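# Lift mug off peg and stand it upright

## Task

Remove the mug from the peg, set it on the table standing upright with its opening facing up, and release it so the hand no longer holds it.

## Robot and tools

ROBOT. Two arms stand at a table: left_arm (base near y +0.37 m) carries a left hand, right_arm (base near y -0.33 m) a right hand. Each hand has five fingers driven by six motors. The mug hangs on a peg and must finish standing open end up on the table, let go. A camera stand sits behind the arms. Loose objects can get brief random nudges.

FRAME. All positions, targets and offsets use the scene frame: origin at table-top height halfway between the arms' nominal bases, +z up, +x away from the robot over the table, +y toward left_arm. Image sides do not match arm names. Reported hand positions can be off by a few centimetres, more at long reach.

HAND POINT. Each arm is steered by a hand point 0.05 m in front of the palm, 0.15 m from the wrist face. Its +z runs along the straightened fingers, +y out of the palm, +x across the palm away from the thumb on the right hand and toward the thumb on the left hand. Straight fingertips sit about 0.06 m past the point along +z and 0.06 m behind it along -y. A wrist bracket on the little-finger side can strike things. With the thumb swung in front of the palm, the hand can enclose objects 0.035 to 0.065 m thick, or a handle from about 0.025 m.

THE 28-NUMBER ROW. Every command row has 28 numbers, each between -1 and 1, always for both arms: left dx, dy, dz, rx, ry, rz; left little, ring, middle, index, thumb_bend, thumb_turn; left force_limit, speed; then the same 14 for the right arm. dx to rz are an offset, not a pose: measured from that arm's Hand target at the start of the action or move, along scene axes, with 1.0 meaning 0.6 m or 180 degrees; rx, ry, rz form a single rotation vector, turning about the Hand target's position. All rows inside one action or one move list count from that same start, not from each other. Six zeros re-request the current Hand target. The six motor numbers are absolute targets: +1 open or straight, -1 closed; for thumb_turn, +1 is beside the palm and -1 in front of it, facing the fingers. force_limit maps -1 to roughly 0 N up to +1 at 10 N (15 N for both thumb motors). speed rises from near zero at -1 to full at +0.48 and above. A hand has no 'no change' value: to keep it as it is, resend the last eight hand numbers you sent for it (before any, use hand_measured plus hand_force_limit and hand_speed). Example useful shape: thumb across palm is thumb_bend +0.65, thumb_turn -1 with fingers open; adding pattern a closes index and middle toward the thumb.

TOOLS.
execute_actions(actions, cameras): actions is a list of actions; each action is a list of up to 15 rows, one per 1/30 s step, 0.5 s per action; a short action repeats its final row. cameras lists names, ["all"], or []; with an empty actions list all images come back by default.
move(target, speed, blend, blocking, cameras): target is one row or a list of up to 15 rows, every offset counted from the same starting Hand targets. The hand points travel in straight lines, finishing together, in at least 0.5 s and at most 10 s. speed is the top path speed in m/s (0.002 to 4.3, default 0.25; turning limited to twice that in rad/s), one value or one per target. blend in metres rounds corners at intermediate targets; 0 stops at each. Hand numbers of later targets apply on arrival there. blocking=false returns after about 0.5 s while motion continues. Moves do not avoid obstacles or the other arm.
wait(seconds 0 to 10, cameras) lets time pass holding the last commands. stop(cameras) brakes a running move. zoom_image(camera, region [x0, y0, x1, y1] in pixels, at most 504 by 504) magnifies the latest image of cam_high, cam_left_wrist or cam_right_wrist (each 896x504). show_instructions shows reference pages. finished_scene(scene 1) ends the scene for good.

RESULTS. Each call reports per arm end_effector_position (m) and end_effector_quat_wxyz, Hand target (the commanded pose your next offsets start from, after a 40-degree per-step orientation clip), joint positions, velocities and torques (torques include the arm's weight; numbers 3 and 4 wrap at ±28 N m). Per hand: hand_measured (positions on the command scale), hand_stopped_by (moving, target, force, stalled, fault), hand_load_n (fingertip force, positive when pushed open; a lost grip shows as load near 0), hand_force_limit, hand_speed. A move adds a move: line such as done, off_target, moving, held or fault, plus limits=paced (pose clipped) or limits=held (steps withheld). MOTOR HOT warns of heating; OVER-TEMPERATURE FAULT means an arm dropped for 30 to 60 s or more.

BEHAVIOUR. Hands often rest 1 to 3 cm (up to 5 cm) below the commanded pose; send the remaining gap as a further offset if needed. Large turns can displace the hand point. A motor starts only when its target changes by at least 0.002; a closing target sent while its load is already at force_limit does nothing. To grip harder, raise force_limit and send a more-closed target; to loosen, send one more open than hand_measured. Close at speed -0.94 or below for a gentle grip.

AVOID. Dropping the mug or releasing it while it moves; knocking the mug or anything off the table (fails the task); fast hits on the peg or table; pressing the arms or hands against each other; closing one hand on the other's fingers; paths near an arm's own base; long stretched or blocked holds that overheat motors; heavy or twisting loads on fingers. Make sure the mug stands still and upright before finishing.

Each tool is called as name(argument=value, ...), one argument or row to a line, values as JSON.

Reference images:

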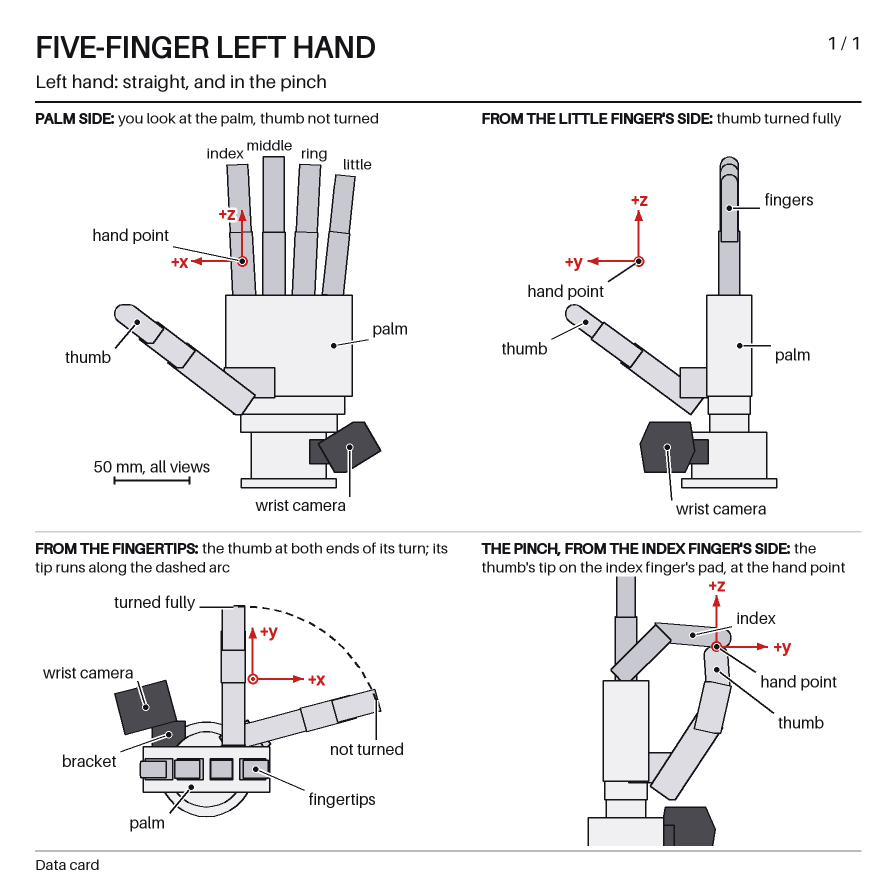

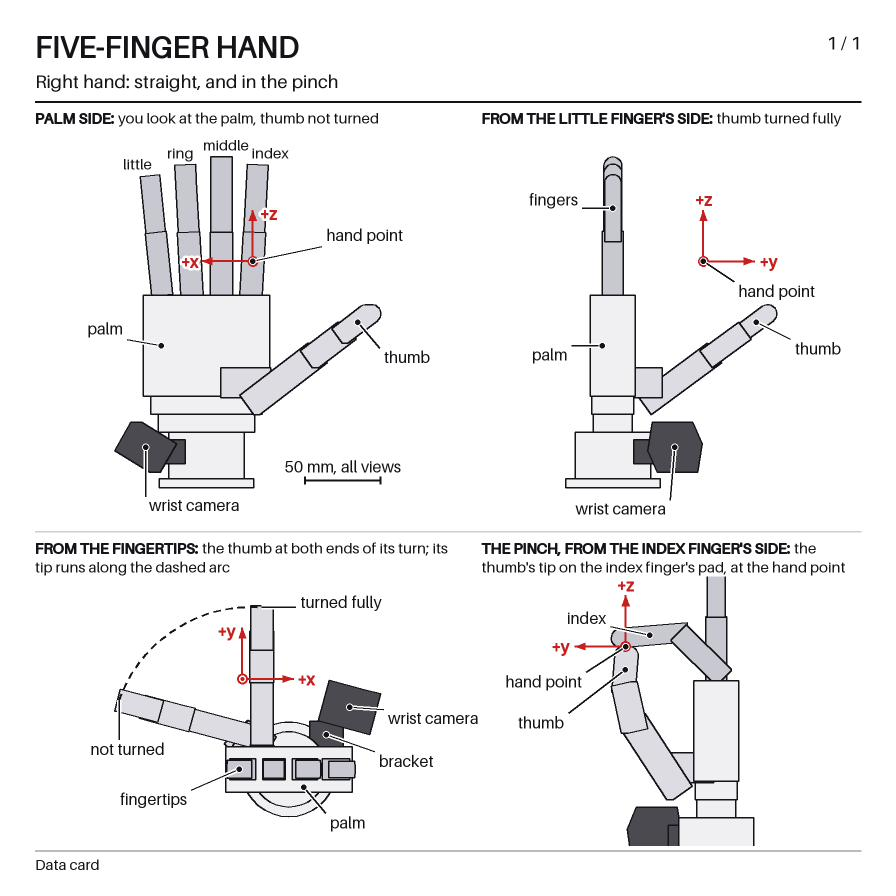

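## Session

execute_actions(
  actions=[],
  cameras=["all"],
)

Scene clock: 0.00 s.
left_arm: end_effector_position=(+0.1617, -0.0319, +0.2395) hand_measured=(+1.000, +1.000, +1.000, +1.000, +1.000, +1.000) hand_load_n=(+0.0, +0.0, +0.0, +0.0, -0.5, +0.0) hand_stopped_by=(target, target, target, target, target, target) hand_force_limit=0.00 hand_speed=-0.80 end_effector_quat_wxyz=(+0.565, -0.158, +0.635, -0.503) | right_arm: end_effector_position=(+0.2998, -0.1958, +0.1555) hand_measured=(+1.000, +1.000, +1.000, +1.000, +1.000, +1.000) hand_load_n=(+0.0, +0.0, +0.0, +0.0, +0.0, +0.0) hand_stopped_by=(target, target, target, target, target, target) hand_force_limit=0.00 hand_speed=-0.80 end_effector_quat_wxyz=(-0.023, +0.754, +0.390, +0.528)
Joint positions: left_arm=[-1.551 1.228 0.504 0.995 -1.004 0.831] | right_arm=[0.754 0.614 0.139 0.009 0.196 -1.907]
Joint velocities: within noise
Joint torques (N m): no reading
Heat: left arm: hottest waist 34 °C; right arm: hottest wrist pitch 38 °C.
Hand target: left_arm +0.1621, -0.0381, +0.2515; +0.563, -0.165, +0.627, -0.512 | right_arm +0.3062, -0.1899, +0.1726; -0.026, +0.747, +0.384, +0.542

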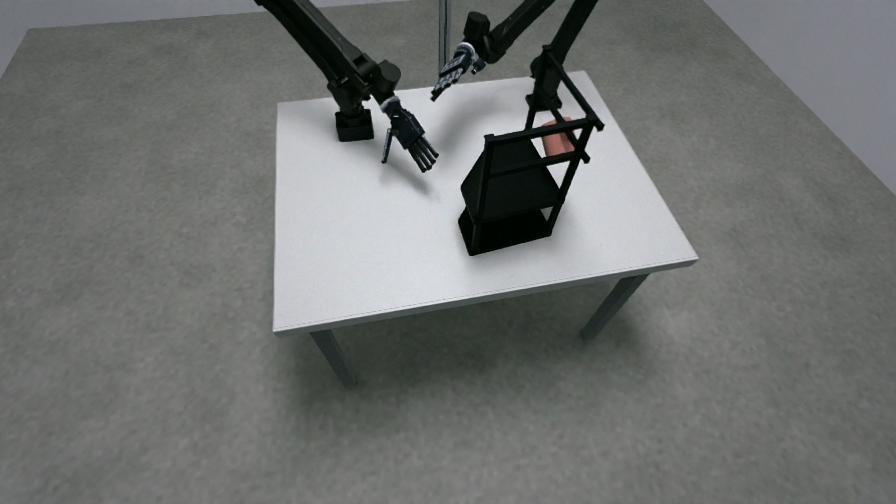

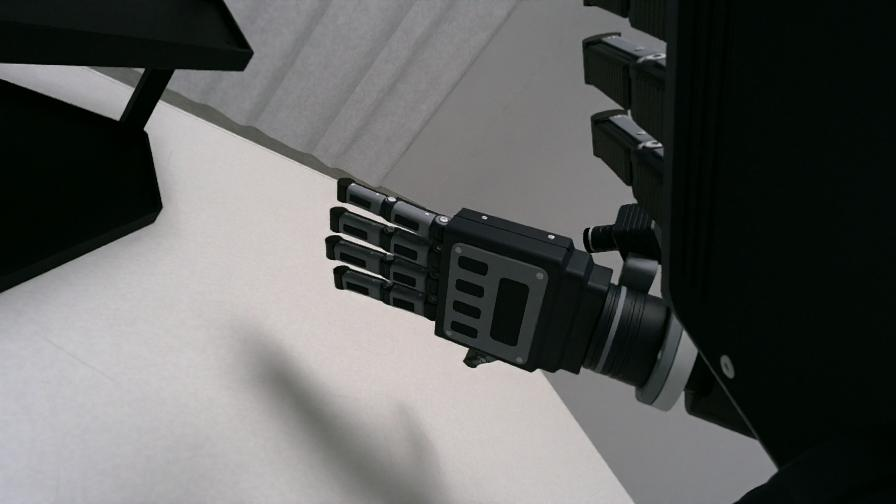

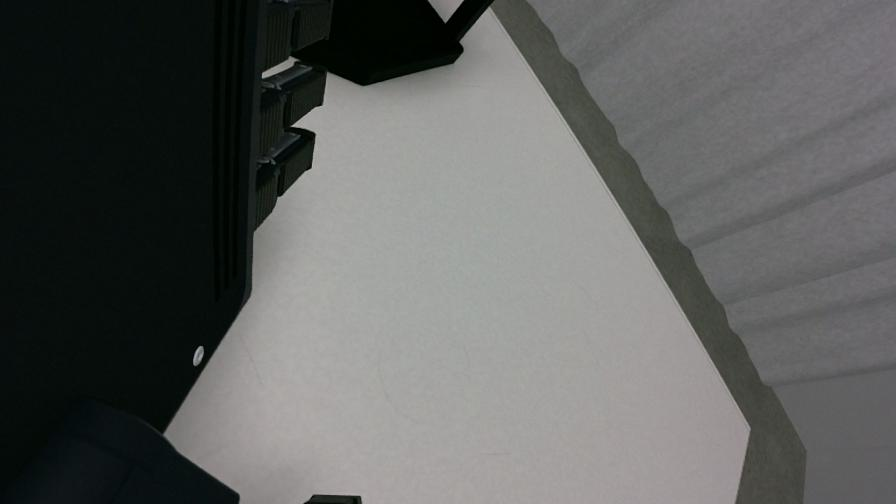

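zoom_image(
  camera="cam_high",
  region=[430, 20, 650, 270],
)

zoom_image(
  camera="cam_high",
  region=[500, 40, 620, 140],
)

zoom_image(
  camera="cam_high",
  region=[510, 90, 620, 180],
)

Scaled by 2.016 from the camera's 896x504 image, which has a finer 1280x720 frame.

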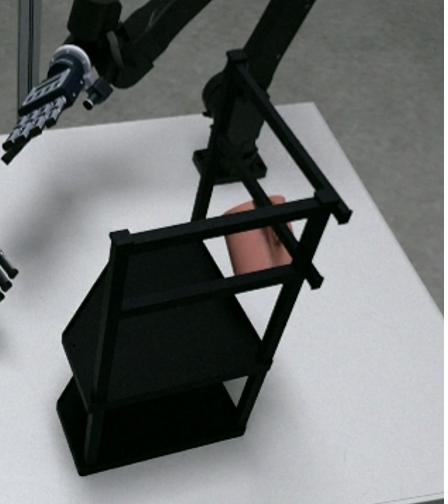

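Scaled by 4.200 from the camera's 896x504 image, which has a finer 1280x720 frame.

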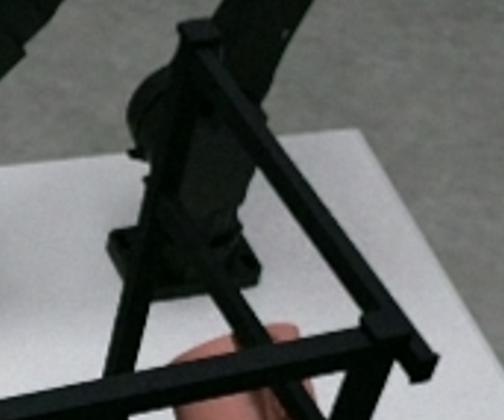

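Scaled by 4.582 from the camera's 896x504 image, which has a finer 1280x720 frame.

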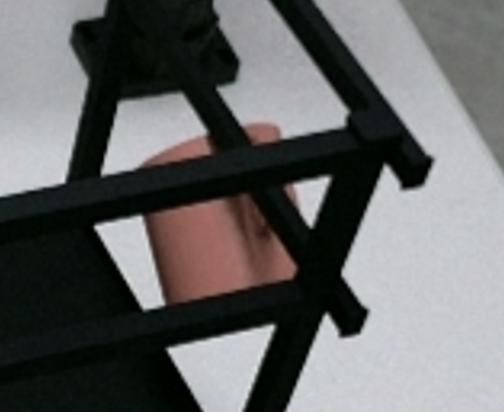

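zoom_image(
  camera="cam_left_wrist",
  region=[0, 0, 300, 300],
)

zoom_image(
  camera="cam_high",
  region=[440, 120, 570, 260],
)

Scaled by 1.680 from the camera's 896x504 image, which has a finer 1280x720 frame.

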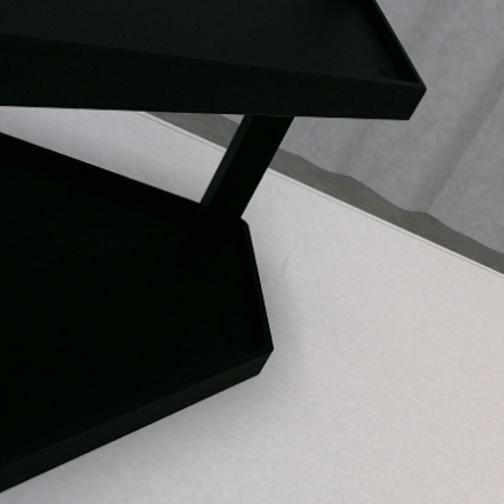

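Scaled by 3.600 from the camera's 896x504 image, which has a finer 1280x720 frame.

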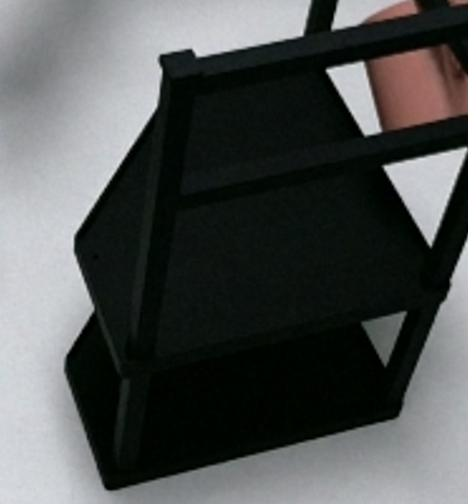

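move(
  target=[0, 0, 0.42, 0, 0, 0, 1, 1, 1, 1, 1, 1, 0, -0.8, 0, 0, 0, 0, 0, 0, 1, 1, 1, 1, 1, 1, 0, -0.8],
  cameras=["all"],
)

Scene clock: 22.63 s.
left_arm: end_effector_position=(+0.1626, -0.0330, +0.4705) hand_measured=(+1.000, +1.000, +1.000, +1.000, +1.000, +1.000) hand_load_n=(+0.0, +0.0, +0.0, +0.0, +0.0, +0.0) hand_stopped_by=(target, target, target, target, target, target) hand_force_limit=0.00 hand_speed=-0.80 end_effector_quat_wxyz=(+0.571, -0.149, +0.641, -0.491) | right_arm: end_effector_position=(+0.2998, -0.1958, +0.1555) hand_measured=(+1.000, +1.000, +1.000, +1.000, +1.000, +1.000) hand_load_n=(+0.0, +0.0, +0.0, +0.0, +0.0, +0.0) hand_stopped_by=(target, target, target, target, target, target) hand_force_limit=0.00 hand_speed=-0.80 end_effector_quat_wxyz=(-0.023, +0.754, +0.390, +0.528)
Joint positions: left_arm=[-1.551 0.976 0.998 0.231 -1.007 0.847] | right_arm=[0.754 0.614 0.139 0.009 0.196 -1.907]
Joint torques (N m): left_arm=[0.03 -3.43 17.06 1.39 0.25 -0.05] | right_arm=[0.62 0.73 13.55 2.62 0.02 0.04]
Heat: left arm: hottest shoulder 35 °C; right arm: hottest elbow 41 °C.
Hand target: left_arm +0.1621, -0.0380, +0.5036; +0.563, -0.165, +0.627, -0.512 | right_arm +0.3062, -0.1899, +0.1726; -0.026, +0.747, +0.384, +0.542
Off the commanded pose: left_arm 0.033 m, 3 deg | right_arm 0.019 m, 2 deg.
move: off_target (left_arm, right_arm)
camera_calibration:
cam_left_wrist: T_world_to_cam=[[-0.432929, -0.625487, 0.649106, -0.258383], [-0.637827, -0.296284, -0.71091, 0.429731], [0.636984, -0.721791, -0.270682, 0.10977], [0, 0, 0, 1]] pos_world=[0.0923112, 0.0449387, 0.502931]

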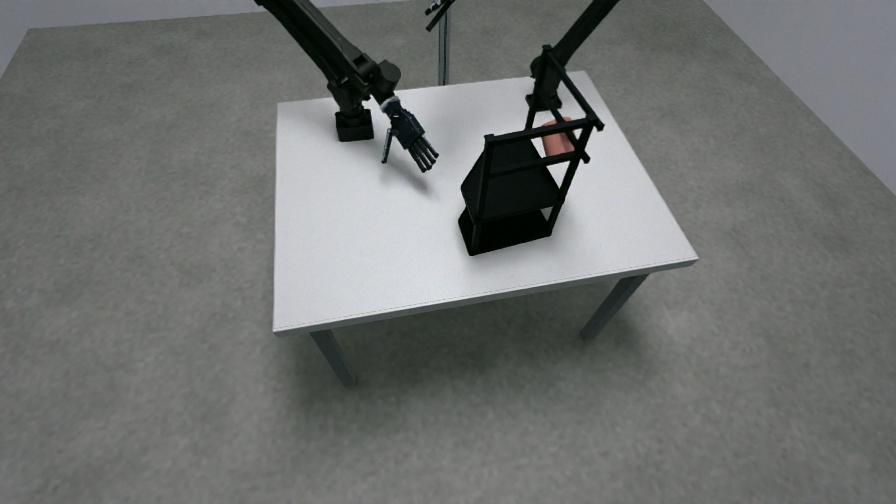

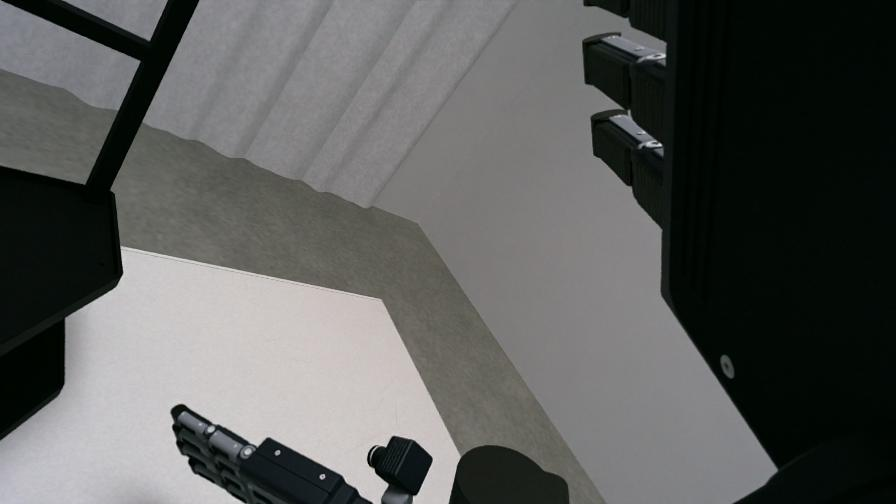

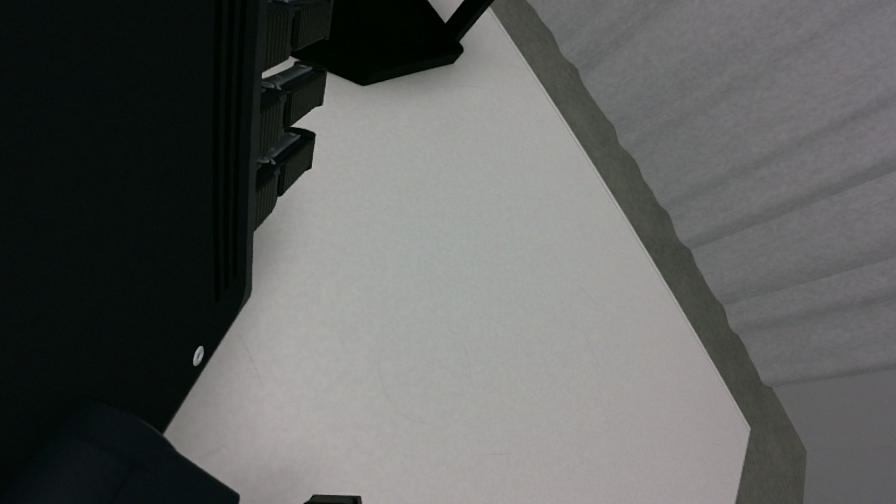

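move(
  target=[
    [0.12, 0.15, 0.094, 0, 0, 0, 1, 1, 1, 1, 1, 1, 0, -0.8, 0, 0, 0, 0, 0, 0, 1, 1, 1, 1, 1, 1, 0, -0.8],
    [0.2, 0.35, 0.094, 0, 0, 0, 1, 1, 1, 1, 1, 1, 0, -0.8, 0, 0, 0, 0, 0, 0, 1, 1, 1, 1, 1, 1, 0, -0.8],
    [0.263, 0.663, 0.094, 0, 0, 0, 1, 1, 1, 1, 1, 1, 0, -0.8, 0, 0, 0, 0, 0, 0, 1, 1, 1, 1, 1, 1, 0, -0.8],
    [0.28, 0.763, -0.10, 0.083, 0.073, 0, 1, 1, 1, 1, 1, 1, 0, -0.8, 0, 0, 0, 0, 0, 0, 1, 1, 1, 1, 1, 1, 0, -0.8],
  ],
  blend=[0.04, 0.04, 0.04, 0],
  speed=0.2,
  cameras=["all"],
)

Scene clock: 34.97 s.
left_arm: end_effector_position=(+0.3284, +0.4163, +0.4258) hand_measured=(+1.000, +1.000, +1.000, +1.000, +1.000, +1.000) hand_load_n=(+0.0, +0.0, +0.0, +0.0, +0.0, +0.0) hand_stopped_by=(target, target, target, target, target, target) hand_force_limit=0.00 hand_speed=-0.80 end_effector_quat_wxyz=(+0.493, -0.158, +0.750, -0.412) | right_arm: end_effector_position=(+0.2998, -0.1958, +0.1555) hand_measured=(+1.000, +1.000, +1.000, +1.000, +1.000, +1.000) hand_load_n=(+0.0, +0.0, +0.0, +0.0, +0.0, +0.0) hand_stopped_by=(target, target, target, target, target, target) hand_force_limit=0.00 hand_speed=-0.80 end_effector_quat_wxyz=(-0.023, +0.754, +0.390, +0.528)
Joint positions: left_arm=[0.482 0.776 1.049 -0.598 0.993 0.943] | right_arm=[0.754 0.614 0.139 0.009 0.196 -1.907]
Joint torques (N m): left_arm=[0.91 -0.73 14.45 1.35 0.22 0.12] | right_arm=[0.67 0.73 13.56 2.62 0.02 0.03]
Heat: left arm: hottest elbow 40 °C; right arm: hottest elbow 45 °C.
Hand target: left_arm +0.3302, +0.4198, +0.4435; +0.505, -0.148, +0.748, -0.404 | right_arm +0.3062, -0.1899, +0.1726; -0.026, +0.747, +0.384, +0.542
Off the commanded pose: left_arm 0.018 m, 2 deg | right_arm 0.019 m, 2 deg.
move: off_target (left_arm, right_arm)
camera_calibration:
cam_left_wrist: T_world_to_cam=[[-0.273498, -0.736038, 0.619231, 0.129917], [-0.80468, -0.17761, -0.56652, 0.580744], [0.526962, -0.653225, -0.543699, 0.440276], [0, 0, 0, 1]] pos_world=[0.270837, 0.486369, 0.487932]

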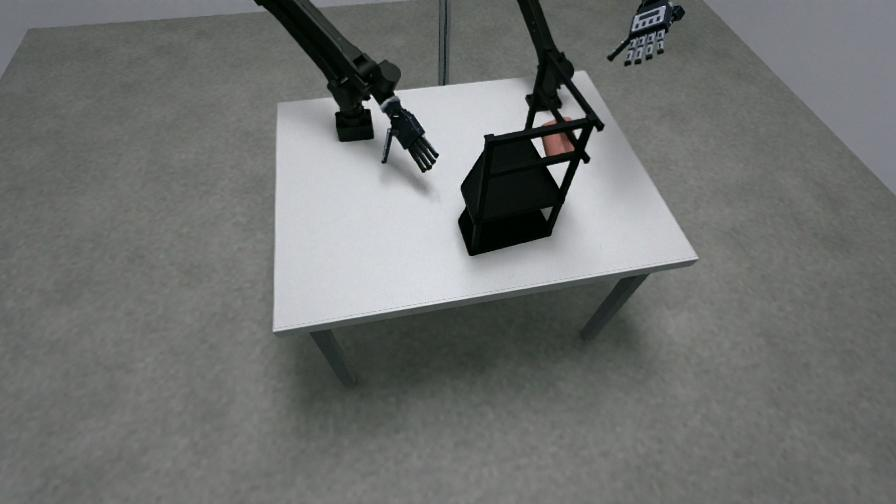

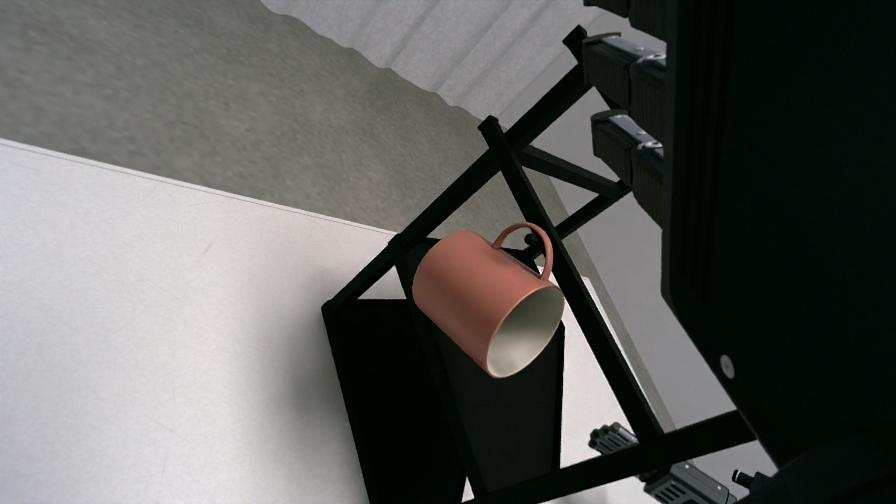

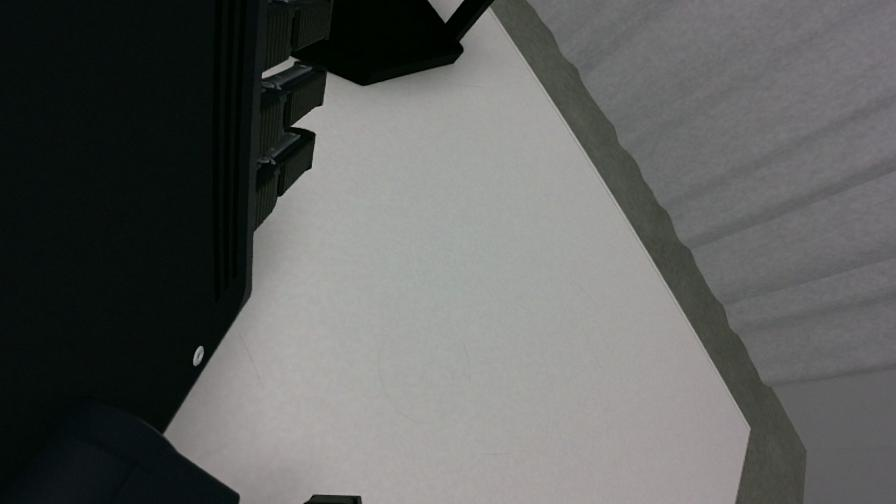

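zoom_image(
  camera="cam_left_wrist",
  region=[380, 190, 600, 400],
)

zoom_image(
  camera="cam_left_wrist",
  region=[300, 0, 760, 504],
)

Scaled by 2.291 from the camera's 896x504 image, which has a finer 1280x720 frame.

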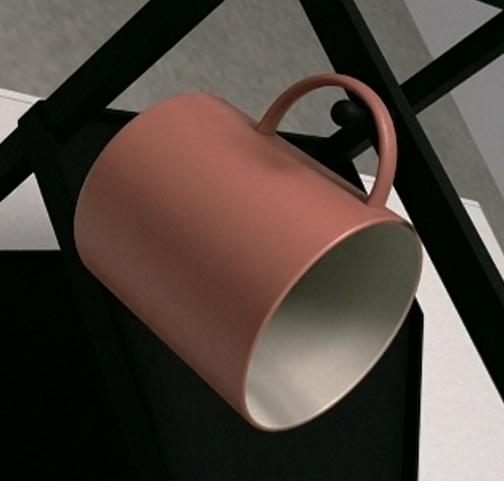

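Scaled by 1.000.

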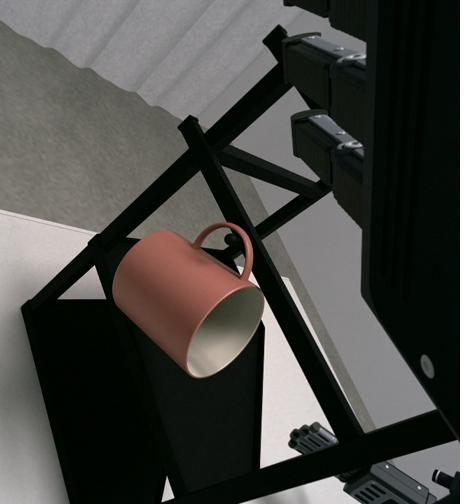

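move(
  target=[0.062, 0.047, -0.167, -0.1237, -0.0147, -0.1023, 1, 1, 1, 1, 1, 1, 0, -0.8, 0, 0, 0, 0, 0, 0, 1, 1, 1, 1, 1, 1, 0, -0.8],
  speed=0.2,
  cameras=["all"],
)

Scene clock: 61.73 s.
left_arm: end_effector_position=(+0.3677, +0.4434, +0.3444) hand_measured=(+1.000, +1.000, +1.000, +1.000, +1.000, +1.000) hand_load_n=(+0.0, +0.0, +0.0, +0.0, +0.0, -0.5) hand_stopped_by=(target, target, target, target, target, target) hand_force_limit=0.00 hand_speed=-0.80 end_effector_quat_wxyz=(+0.389, -0.110, +0.698, -0.591) | right_arm: end_effector_position=(+0.2998, -0.1958, +0.1555) hand_measured=(+1.000, +1.000, +1.000, +1.000, +1.000, +1.000) hand_load_n=(+0.0, +0.0, +0.0, +0.0, -0.5, +0.0) hand_stopped_by=(target, target, target, target, target, target) hand_force_limit=0.00 hand_speed=-0.80 end_effector_quat_wxyz=(-0.023, +0.754, +0.390, +0.528)
Joint positions: left_arm=[0.618 1.1 0.865 0.246 1.497 0.415] | right_arm=[0.754 0.614 0.139 0.009 0.196 -1.907]
Joint torques (N m): left_arm=[1.44 -4.66 9.89 2.21 -0.07 -0.1] | right_arm=[0.67 0.73 13.55 2.61 0.02 0.03]
Heat: left arm: hottest elbow 46 °C; right arm: hottest elbow 49 °C.
Hand target: left_arm +0.3674, +0.4479, +0.3434; +0.413, -0.112, +0.659, -0.619 | right_arm +0.3062, -0.1899, +0.1726; -0.026, +0.747, +0.384, +0.542
Off the commanded pose: left_arm 0.005 m, 6 deg | right_arm 0.019 m, 2 deg.
move: off_target (left_arm, right_arm)
camera_calibration:
cam_left_wrist: T_world_to_cam=[[-0.451167, -0.402759, 0.796388, 0.0675609], [-0.851225, -0.0738472, -0.519579, 0.525959], [0.268076, -0.912322, -0.309521, 0.522408], [0, 0, 0, 1]] pos_world=[0.338145, 0.542656, 0.381169]

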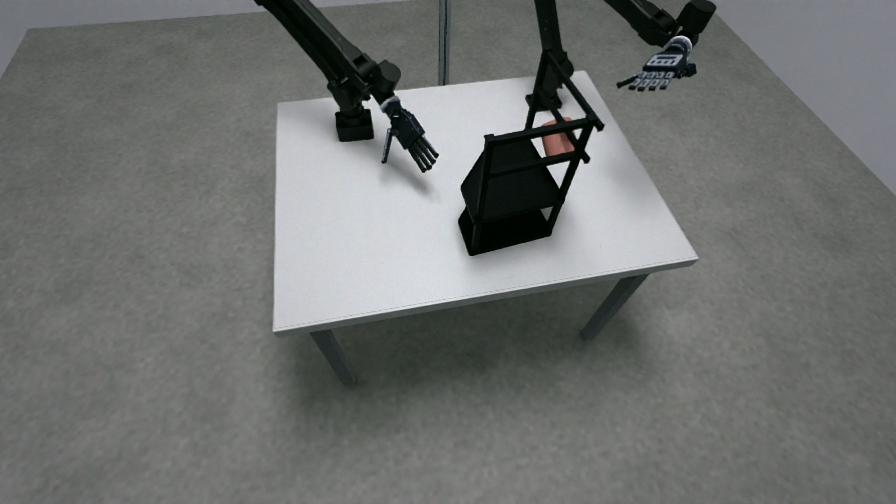

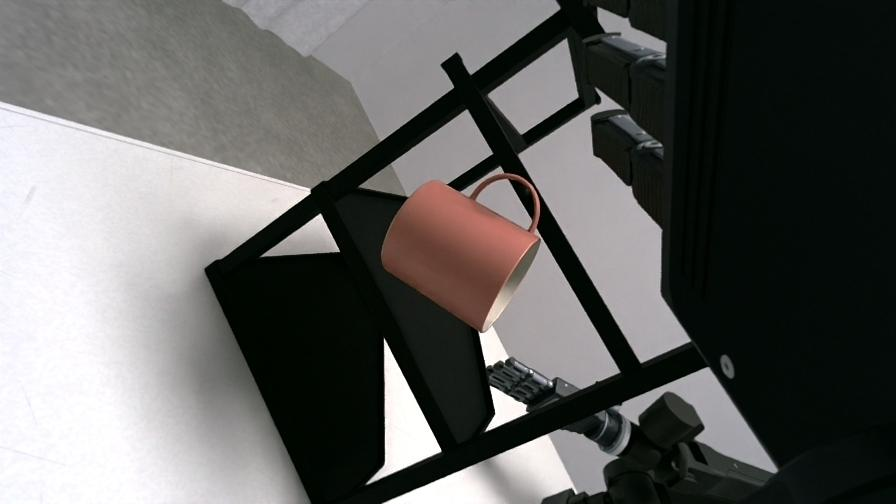

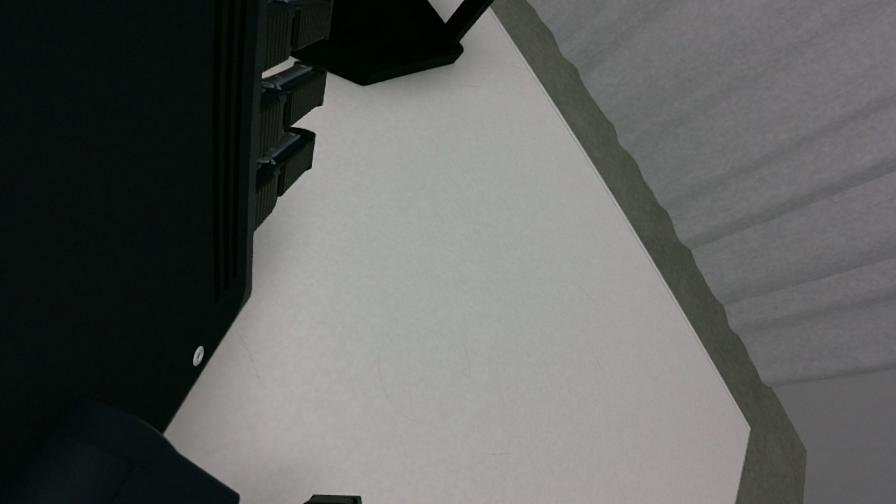

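zoom_image(
  camera="cam_left_wrist",
  region=[360, 150, 580, 350],
)

zoom_image(
  camera="cam_left_wrist",
  region=[440, 140, 580, 260],
)

Scaled by 2.291 from the camera's 896x504 image, which has a finer 1280x720 frame.

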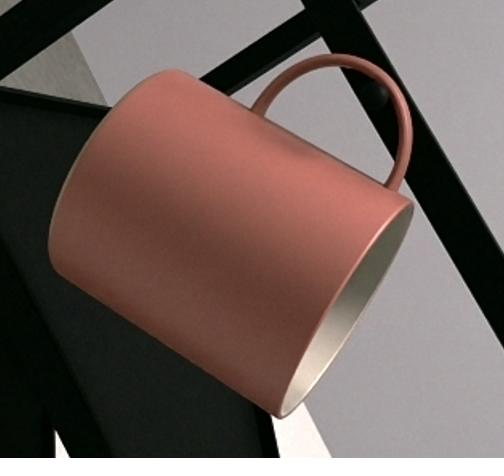

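Scaled by 3.600 from the camera's 896x504 image, which has a finer 1280x720 frame.

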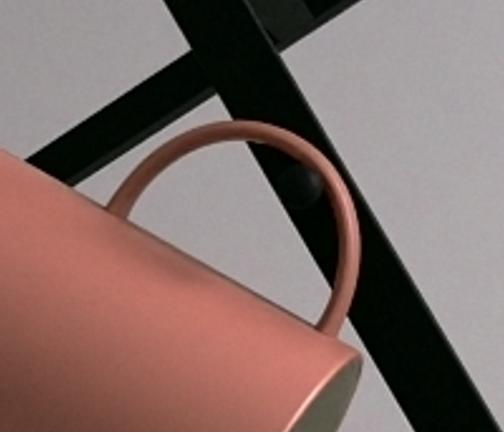

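move(
  target=[0.054, 0.037, 0.078, -0.5934, 0.3333, 0.3109, 1, 1, 1, 1, 0.1, -1, 0, -0.6, 0, 0, 0, 0, 0, 0, 1, 1, 1, 1, 1, 1, 0, -0.8],
  speed=0.3,
  cameras=["all"],
)

Scene clock: 123.30 s.
left_arm: end_effector_position=(+0.3903, +0.4695, +0.3535) hand_measured=(+1.000, +1.000, +1.000, +1.000, +0.100, -1.000) hand_load_n=(+0.0, +0.0, +0.0, +0.0, +0.0, +0.0) hand_stopped_by=(target, target, target, target, target, target) hand_force_limit=0.00 hand_speed=-0.60 end_effector_quat_wxyz=(-0.039, +0.864, +0.075, +0.497) | right_arm: end_effector_position=(+0.2998, -0.1958, +0.1555) hand_measured=(+1.000, +1.000, +1.000, +1.000, +1.000, +1.000) hand_load_n=(+0.0, +0.0, +0.0, +0.0, +0.0, +0.0) hand_stopped_by=(target, target, target, target, target, target) hand_force_limit=0.00 hand_speed=-0.80 end_effector_quat_wxyz=(-0.023, +0.754, +0.390, +0.528)
Joint positions: left_arm=[0.445 0.865 0.862 -0.548 0.281 -1.41] | right_arm=[0.754 0.614 0.139 0.009 0.196 -1.907]
Joint torques (N m): left_arm=[-0.67 -2.49 17.51 1.46 0.07 -0.16] | right_arm=[0.56 0.79 13.56 2.61 0.02 0.04]
Heat: left arm: hottest elbow 48 °C; right arm: hottest elbow 55 °C.
Hand target: left_arm +0.3998, +0.4701, +0.3902; -0.043, +0.852, +0.072, +0.516 | right_arm +0.3062, -0.1899, +0.1726; -0.026, +0.747, +0.384, +0.542
Off the commanded pose: left_arm 0.038 m, 3 deg | right_arm 0.019 m, 2 deg.
move: off_target (left_arm, right_arm)
camera_calibration:
cam_left_wrist: T_world_to_cam=[[-0.0585653, 0.980332, 0.188466, -0.506766], [0.00261284, -0.188639, 0.982043, -0.258305], [0.99828, 0.0580061, 0.00848625, -0.31004], [0, 0, 0, 1]] pos_world=[0.280503, 0.466057, 0.351806]

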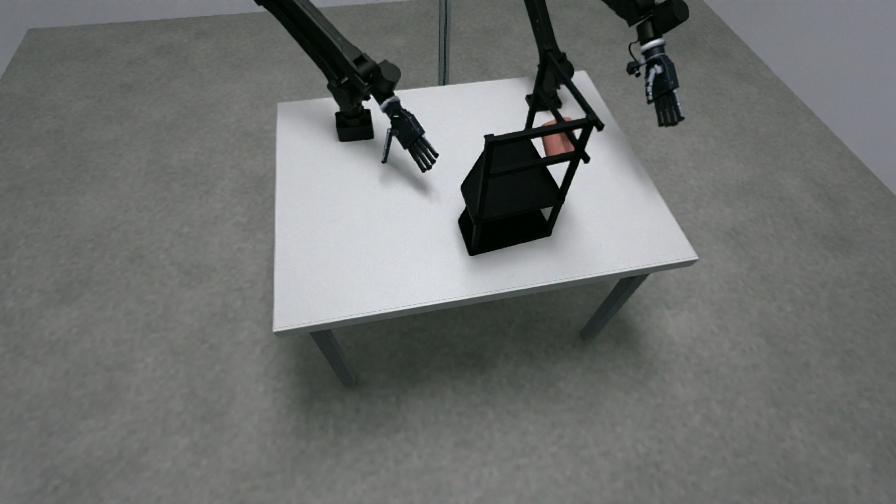

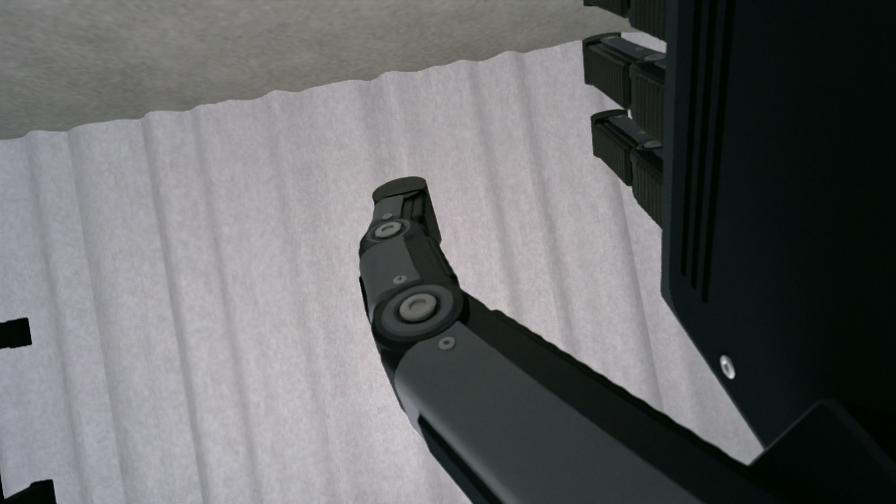

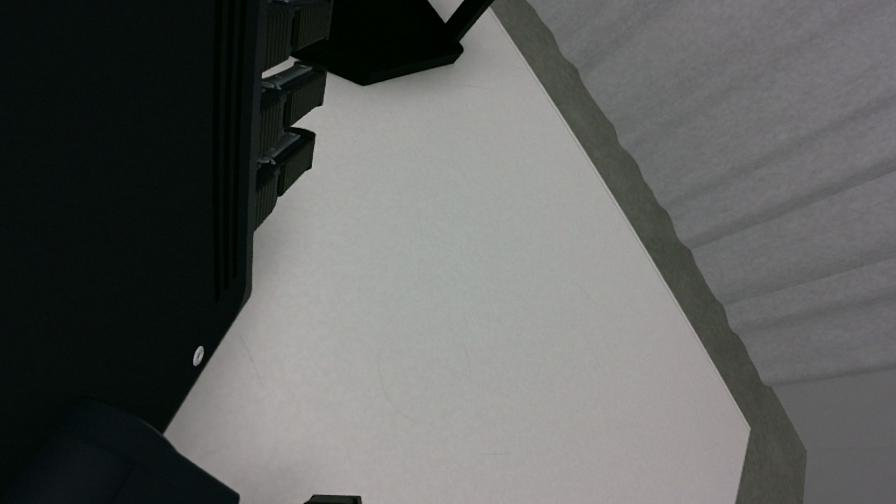

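move(
  target=[-0.15, -0.375, 0.008, 0, 0, 0, 1, 1, 1, 1, 0.1, -1, 0, -0.6, 0, 0, 0, 0, 0, 0, 1, 1, 1, 1, 1, 1, 0, -0.8],
  speed=0.2,
  cameras=["cam_left_wrist", "cam_high"],
)

Scene clock: 127.80 s.
left_arm: end_effector_position=(+0.3099, +0.2482, +0.3820) hand_measured=(+1.000, +1.000, +1.000, +1.000, +0.100, -1.000) hand_load_n=(+0.0, +0.0, +0.0, +0.0, +0.0, +0.0) hand_stopped_by=(target, target, target, target, target, target) hand_force_limit=0.00 hand_speed=-0.60 end_effector_quat_wxyz=(-0.051, +0.855, +0.068, +0.512) | right_arm: end_effector_position=(+0.2998, -0.1958, +0.1555) hand_measured=(+1.000, +1.000, +1.000, +1.000, +1.000, +1.000) hand_load_n=(+0.0, +0.0, +0.0, +0.0, +0.0, +0.0) hand_stopped_by=(target, target, target, target, target, target) hand_force_limit=0.00 hand_speed=-0.80 end_effector_quat_wxyz=(-0.023, +0.754, +0.390, +0.528)
Joint positions: left_arm=[-0.584 0.614 0.837 -0.839 -0.617 -1.941] | right_arm=[0.754 0.614 0.139 0.009 0.196 -1.907]
Joint torques (N m): left_arm=[-0.5 0.38 13.48 1.35 -0.39 -0.18] | right_arm=[0.56 0.79 13.56 2.61 0.02 0.03]
Heat: left arm: hottest elbow 48 °C; right arm: hottest elbow 55 °C.
Hand target: left_arm +0.3099, +0.2452, +0.3949; -0.044, +0.852, +0.072, +0.516 | right_arm +0.3062, -0.1899, +0.1726; -0.026, +0.747, +0.384, +0.542
Off the commanded pose: left_arm 0.013 m, 1 deg | right_arm 0.019 m, 2 deg.
move: off_target (left_arm, right_arm)
camera_calibration:
cam_left_wrist: T_world_to_cam=[[-0.065224, 0.974511, 0.214647, -0.306451], [-0.0288952, -0.216859, 0.975775, -0.308654], [0.997452, 0.0574417, 0.0423031, -0.229745], [0, 0, 0, 1]] pos_world=[0.200253, 0.244903, 0.376674]
Images, in order (width x height): cam_high 896x504, cam_left_wrist 896x504.

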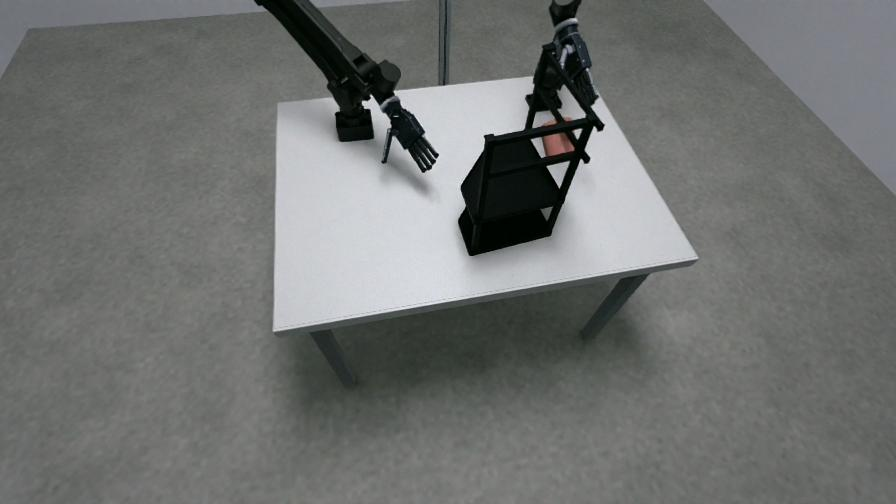

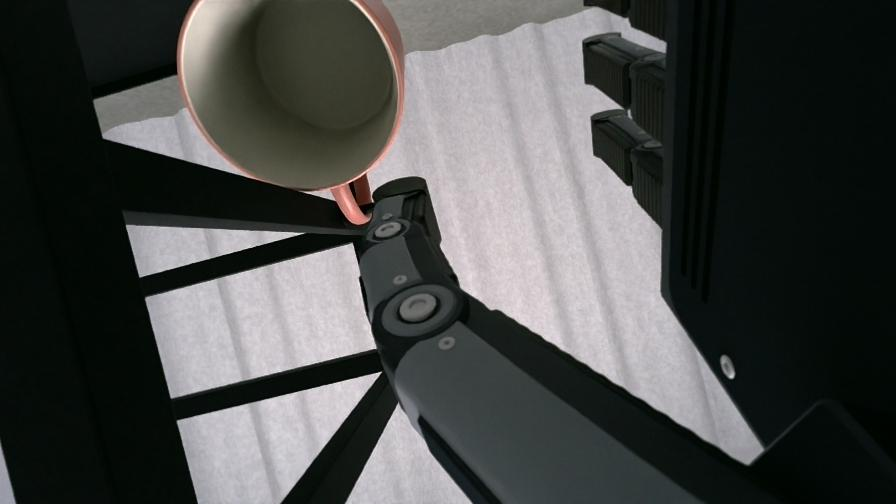

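zoom_image(
  camera="cam_left_wrist",
  region=[60, 0, 460, 300],
)

zoom_image(
  camera="cam_high",
  region=[500, 20, 640, 180],
)

Scaled by 1.260 from the camera's 896x504 image, which has a finer 1280x720 frame.

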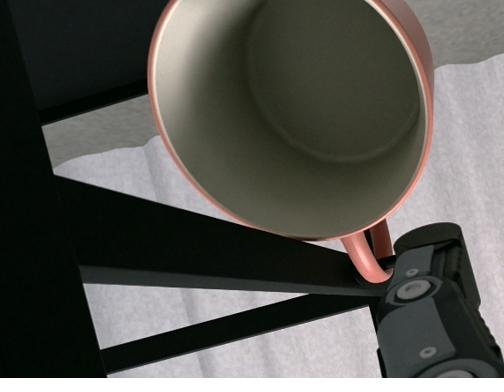

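Scaled by 3.150 from the camera's 896x504 image, which has a finer 1280x720 frame.

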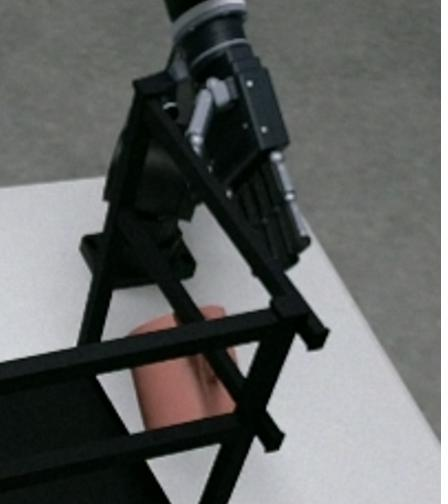

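zoom_image(
  camera="cam_left_wrist",
  region=[0, 0, 300, 504],
)

Scaled by 1.000.

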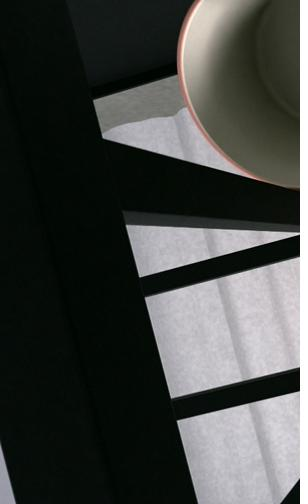

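move(
  target=[0.007, -0.015, -0.018, 0.1762, 0.001, -0.139, 1, 1, 1, 1, 0.1, -1, 0, -0.6, 0, 0, 0, 0, 0, 0, 1, 1, 1, 1, 1, 1, 0, -0.8],
  speed=0.15,
  cameras=["cam_left_wrist", "cam_high"],
)

Scene clock: 166.60 s.
left_arm: end_effector_position=(+0.3054, +0.2358, +0.3486) hand_measured=(+1.000, +1.000, +1.000, +1.000, +0.100, -1.000) hand_load_n=(+0.0, +0.0, +0.0, +0.5, +0.0, +0.0) hand_stopped_by=(target, target, target, target, target, target) hand_force_limit=0.00 hand_speed=-0.60 end_effector_quat_wxyz=(-0.159, +0.819, -0.263, +0.484) | right_arm: end_effector_position=(+0.2998, -0.1958, +0.1555) hand_measured=(+1.000, +1.000, +1.000, +1.000, +1.000, +1.000) hand_load_n=(+0.0, +0.0, +0.0, +0.0, +0.0, +0.0) hand_stopped_by=(target, target, target, target, target, target) hand_force_limit=0.00 hand_speed=-0.80 end_effector_quat_wxyz=(-0.023, +0.754, +0.390, +0.528)
Joint positions: left_arm=[-0.405 0.63 0.837 -0.737 -0.318 -1.124] | right_arm=[0.754 0.614 0.139 0.009 0.196 -1.907]
Joint torques (N m): left_arm=[1.03 0.26 16.02 3.02 0.03 0.1] | right_arm=[0.67 0.73 13.57 2.61 0.02 0.03]
Heat: left arm: hottest elbow 57 °C; right arm: hottest elbow 57 °C.
Hand target: left_arm +0.3140, +0.2361, +0.3842; -0.162, +0.804, -0.255, +0.512 | right_arm +0.3062, -0.1899, +0.1726; -0.026, +0.747, +0.384, +0.542
Off the commanded pose: left_arm 0.037 m, 4 deg | right_arm 0.019 m, 2 deg.
move: off_target (left_arm, right_arm)
camera_calibration:
cam_left_wrist: T_world_to_cam=[[0.353031, 0.66038, 0.662773, -0.497298], [-0.182119, -0.646332, 0.741004, -0.0490675], [0.917716, -0.382301, -0.107907, -0.0426614], [0, 0, 0, 1]] pos_world=[0.205776, 0.280382, 0.361352]
Images, in order (width x height): cam_high 896x504, cam_left_wrist 896x504.

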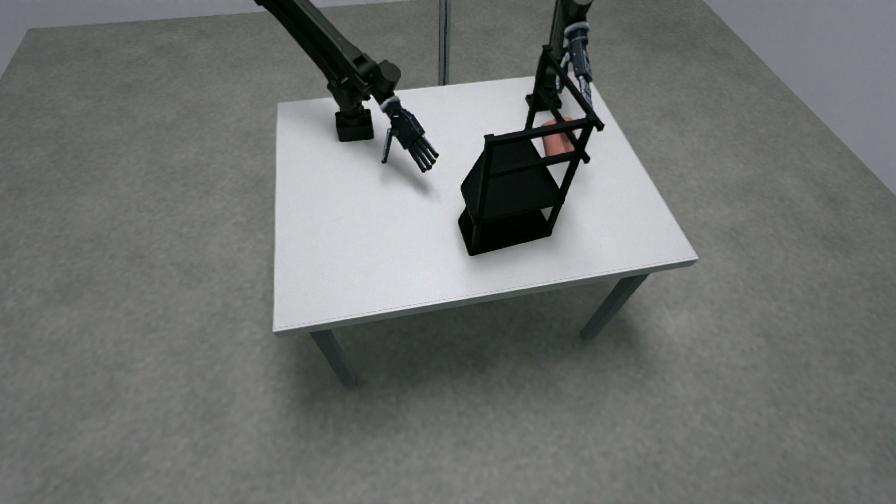

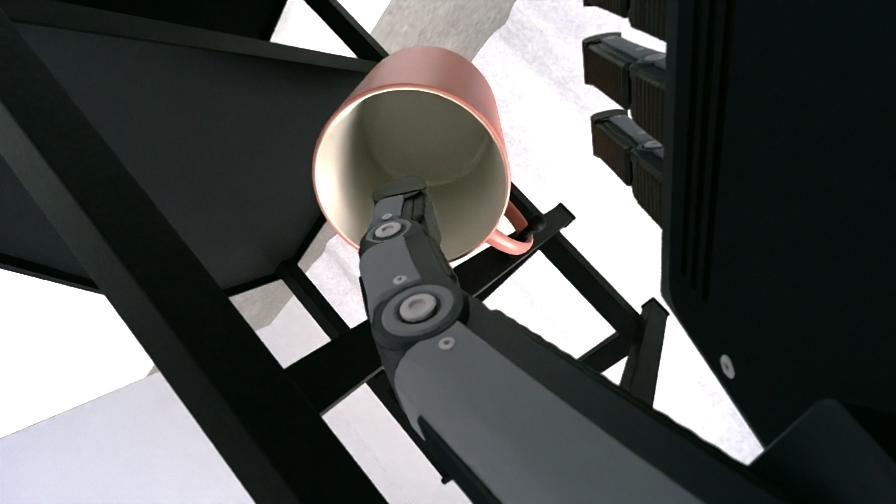

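zoom_image(
  camera="cam_left_wrist",
  region=[290, 30, 600, 290],
)

Scaled by 1.626 from the camera's 896x504 image, which has a finer 1280x720 frame.

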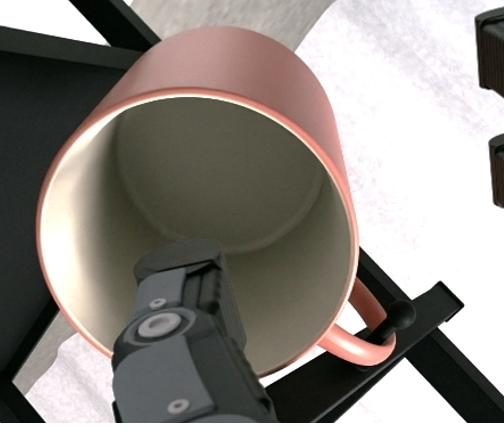

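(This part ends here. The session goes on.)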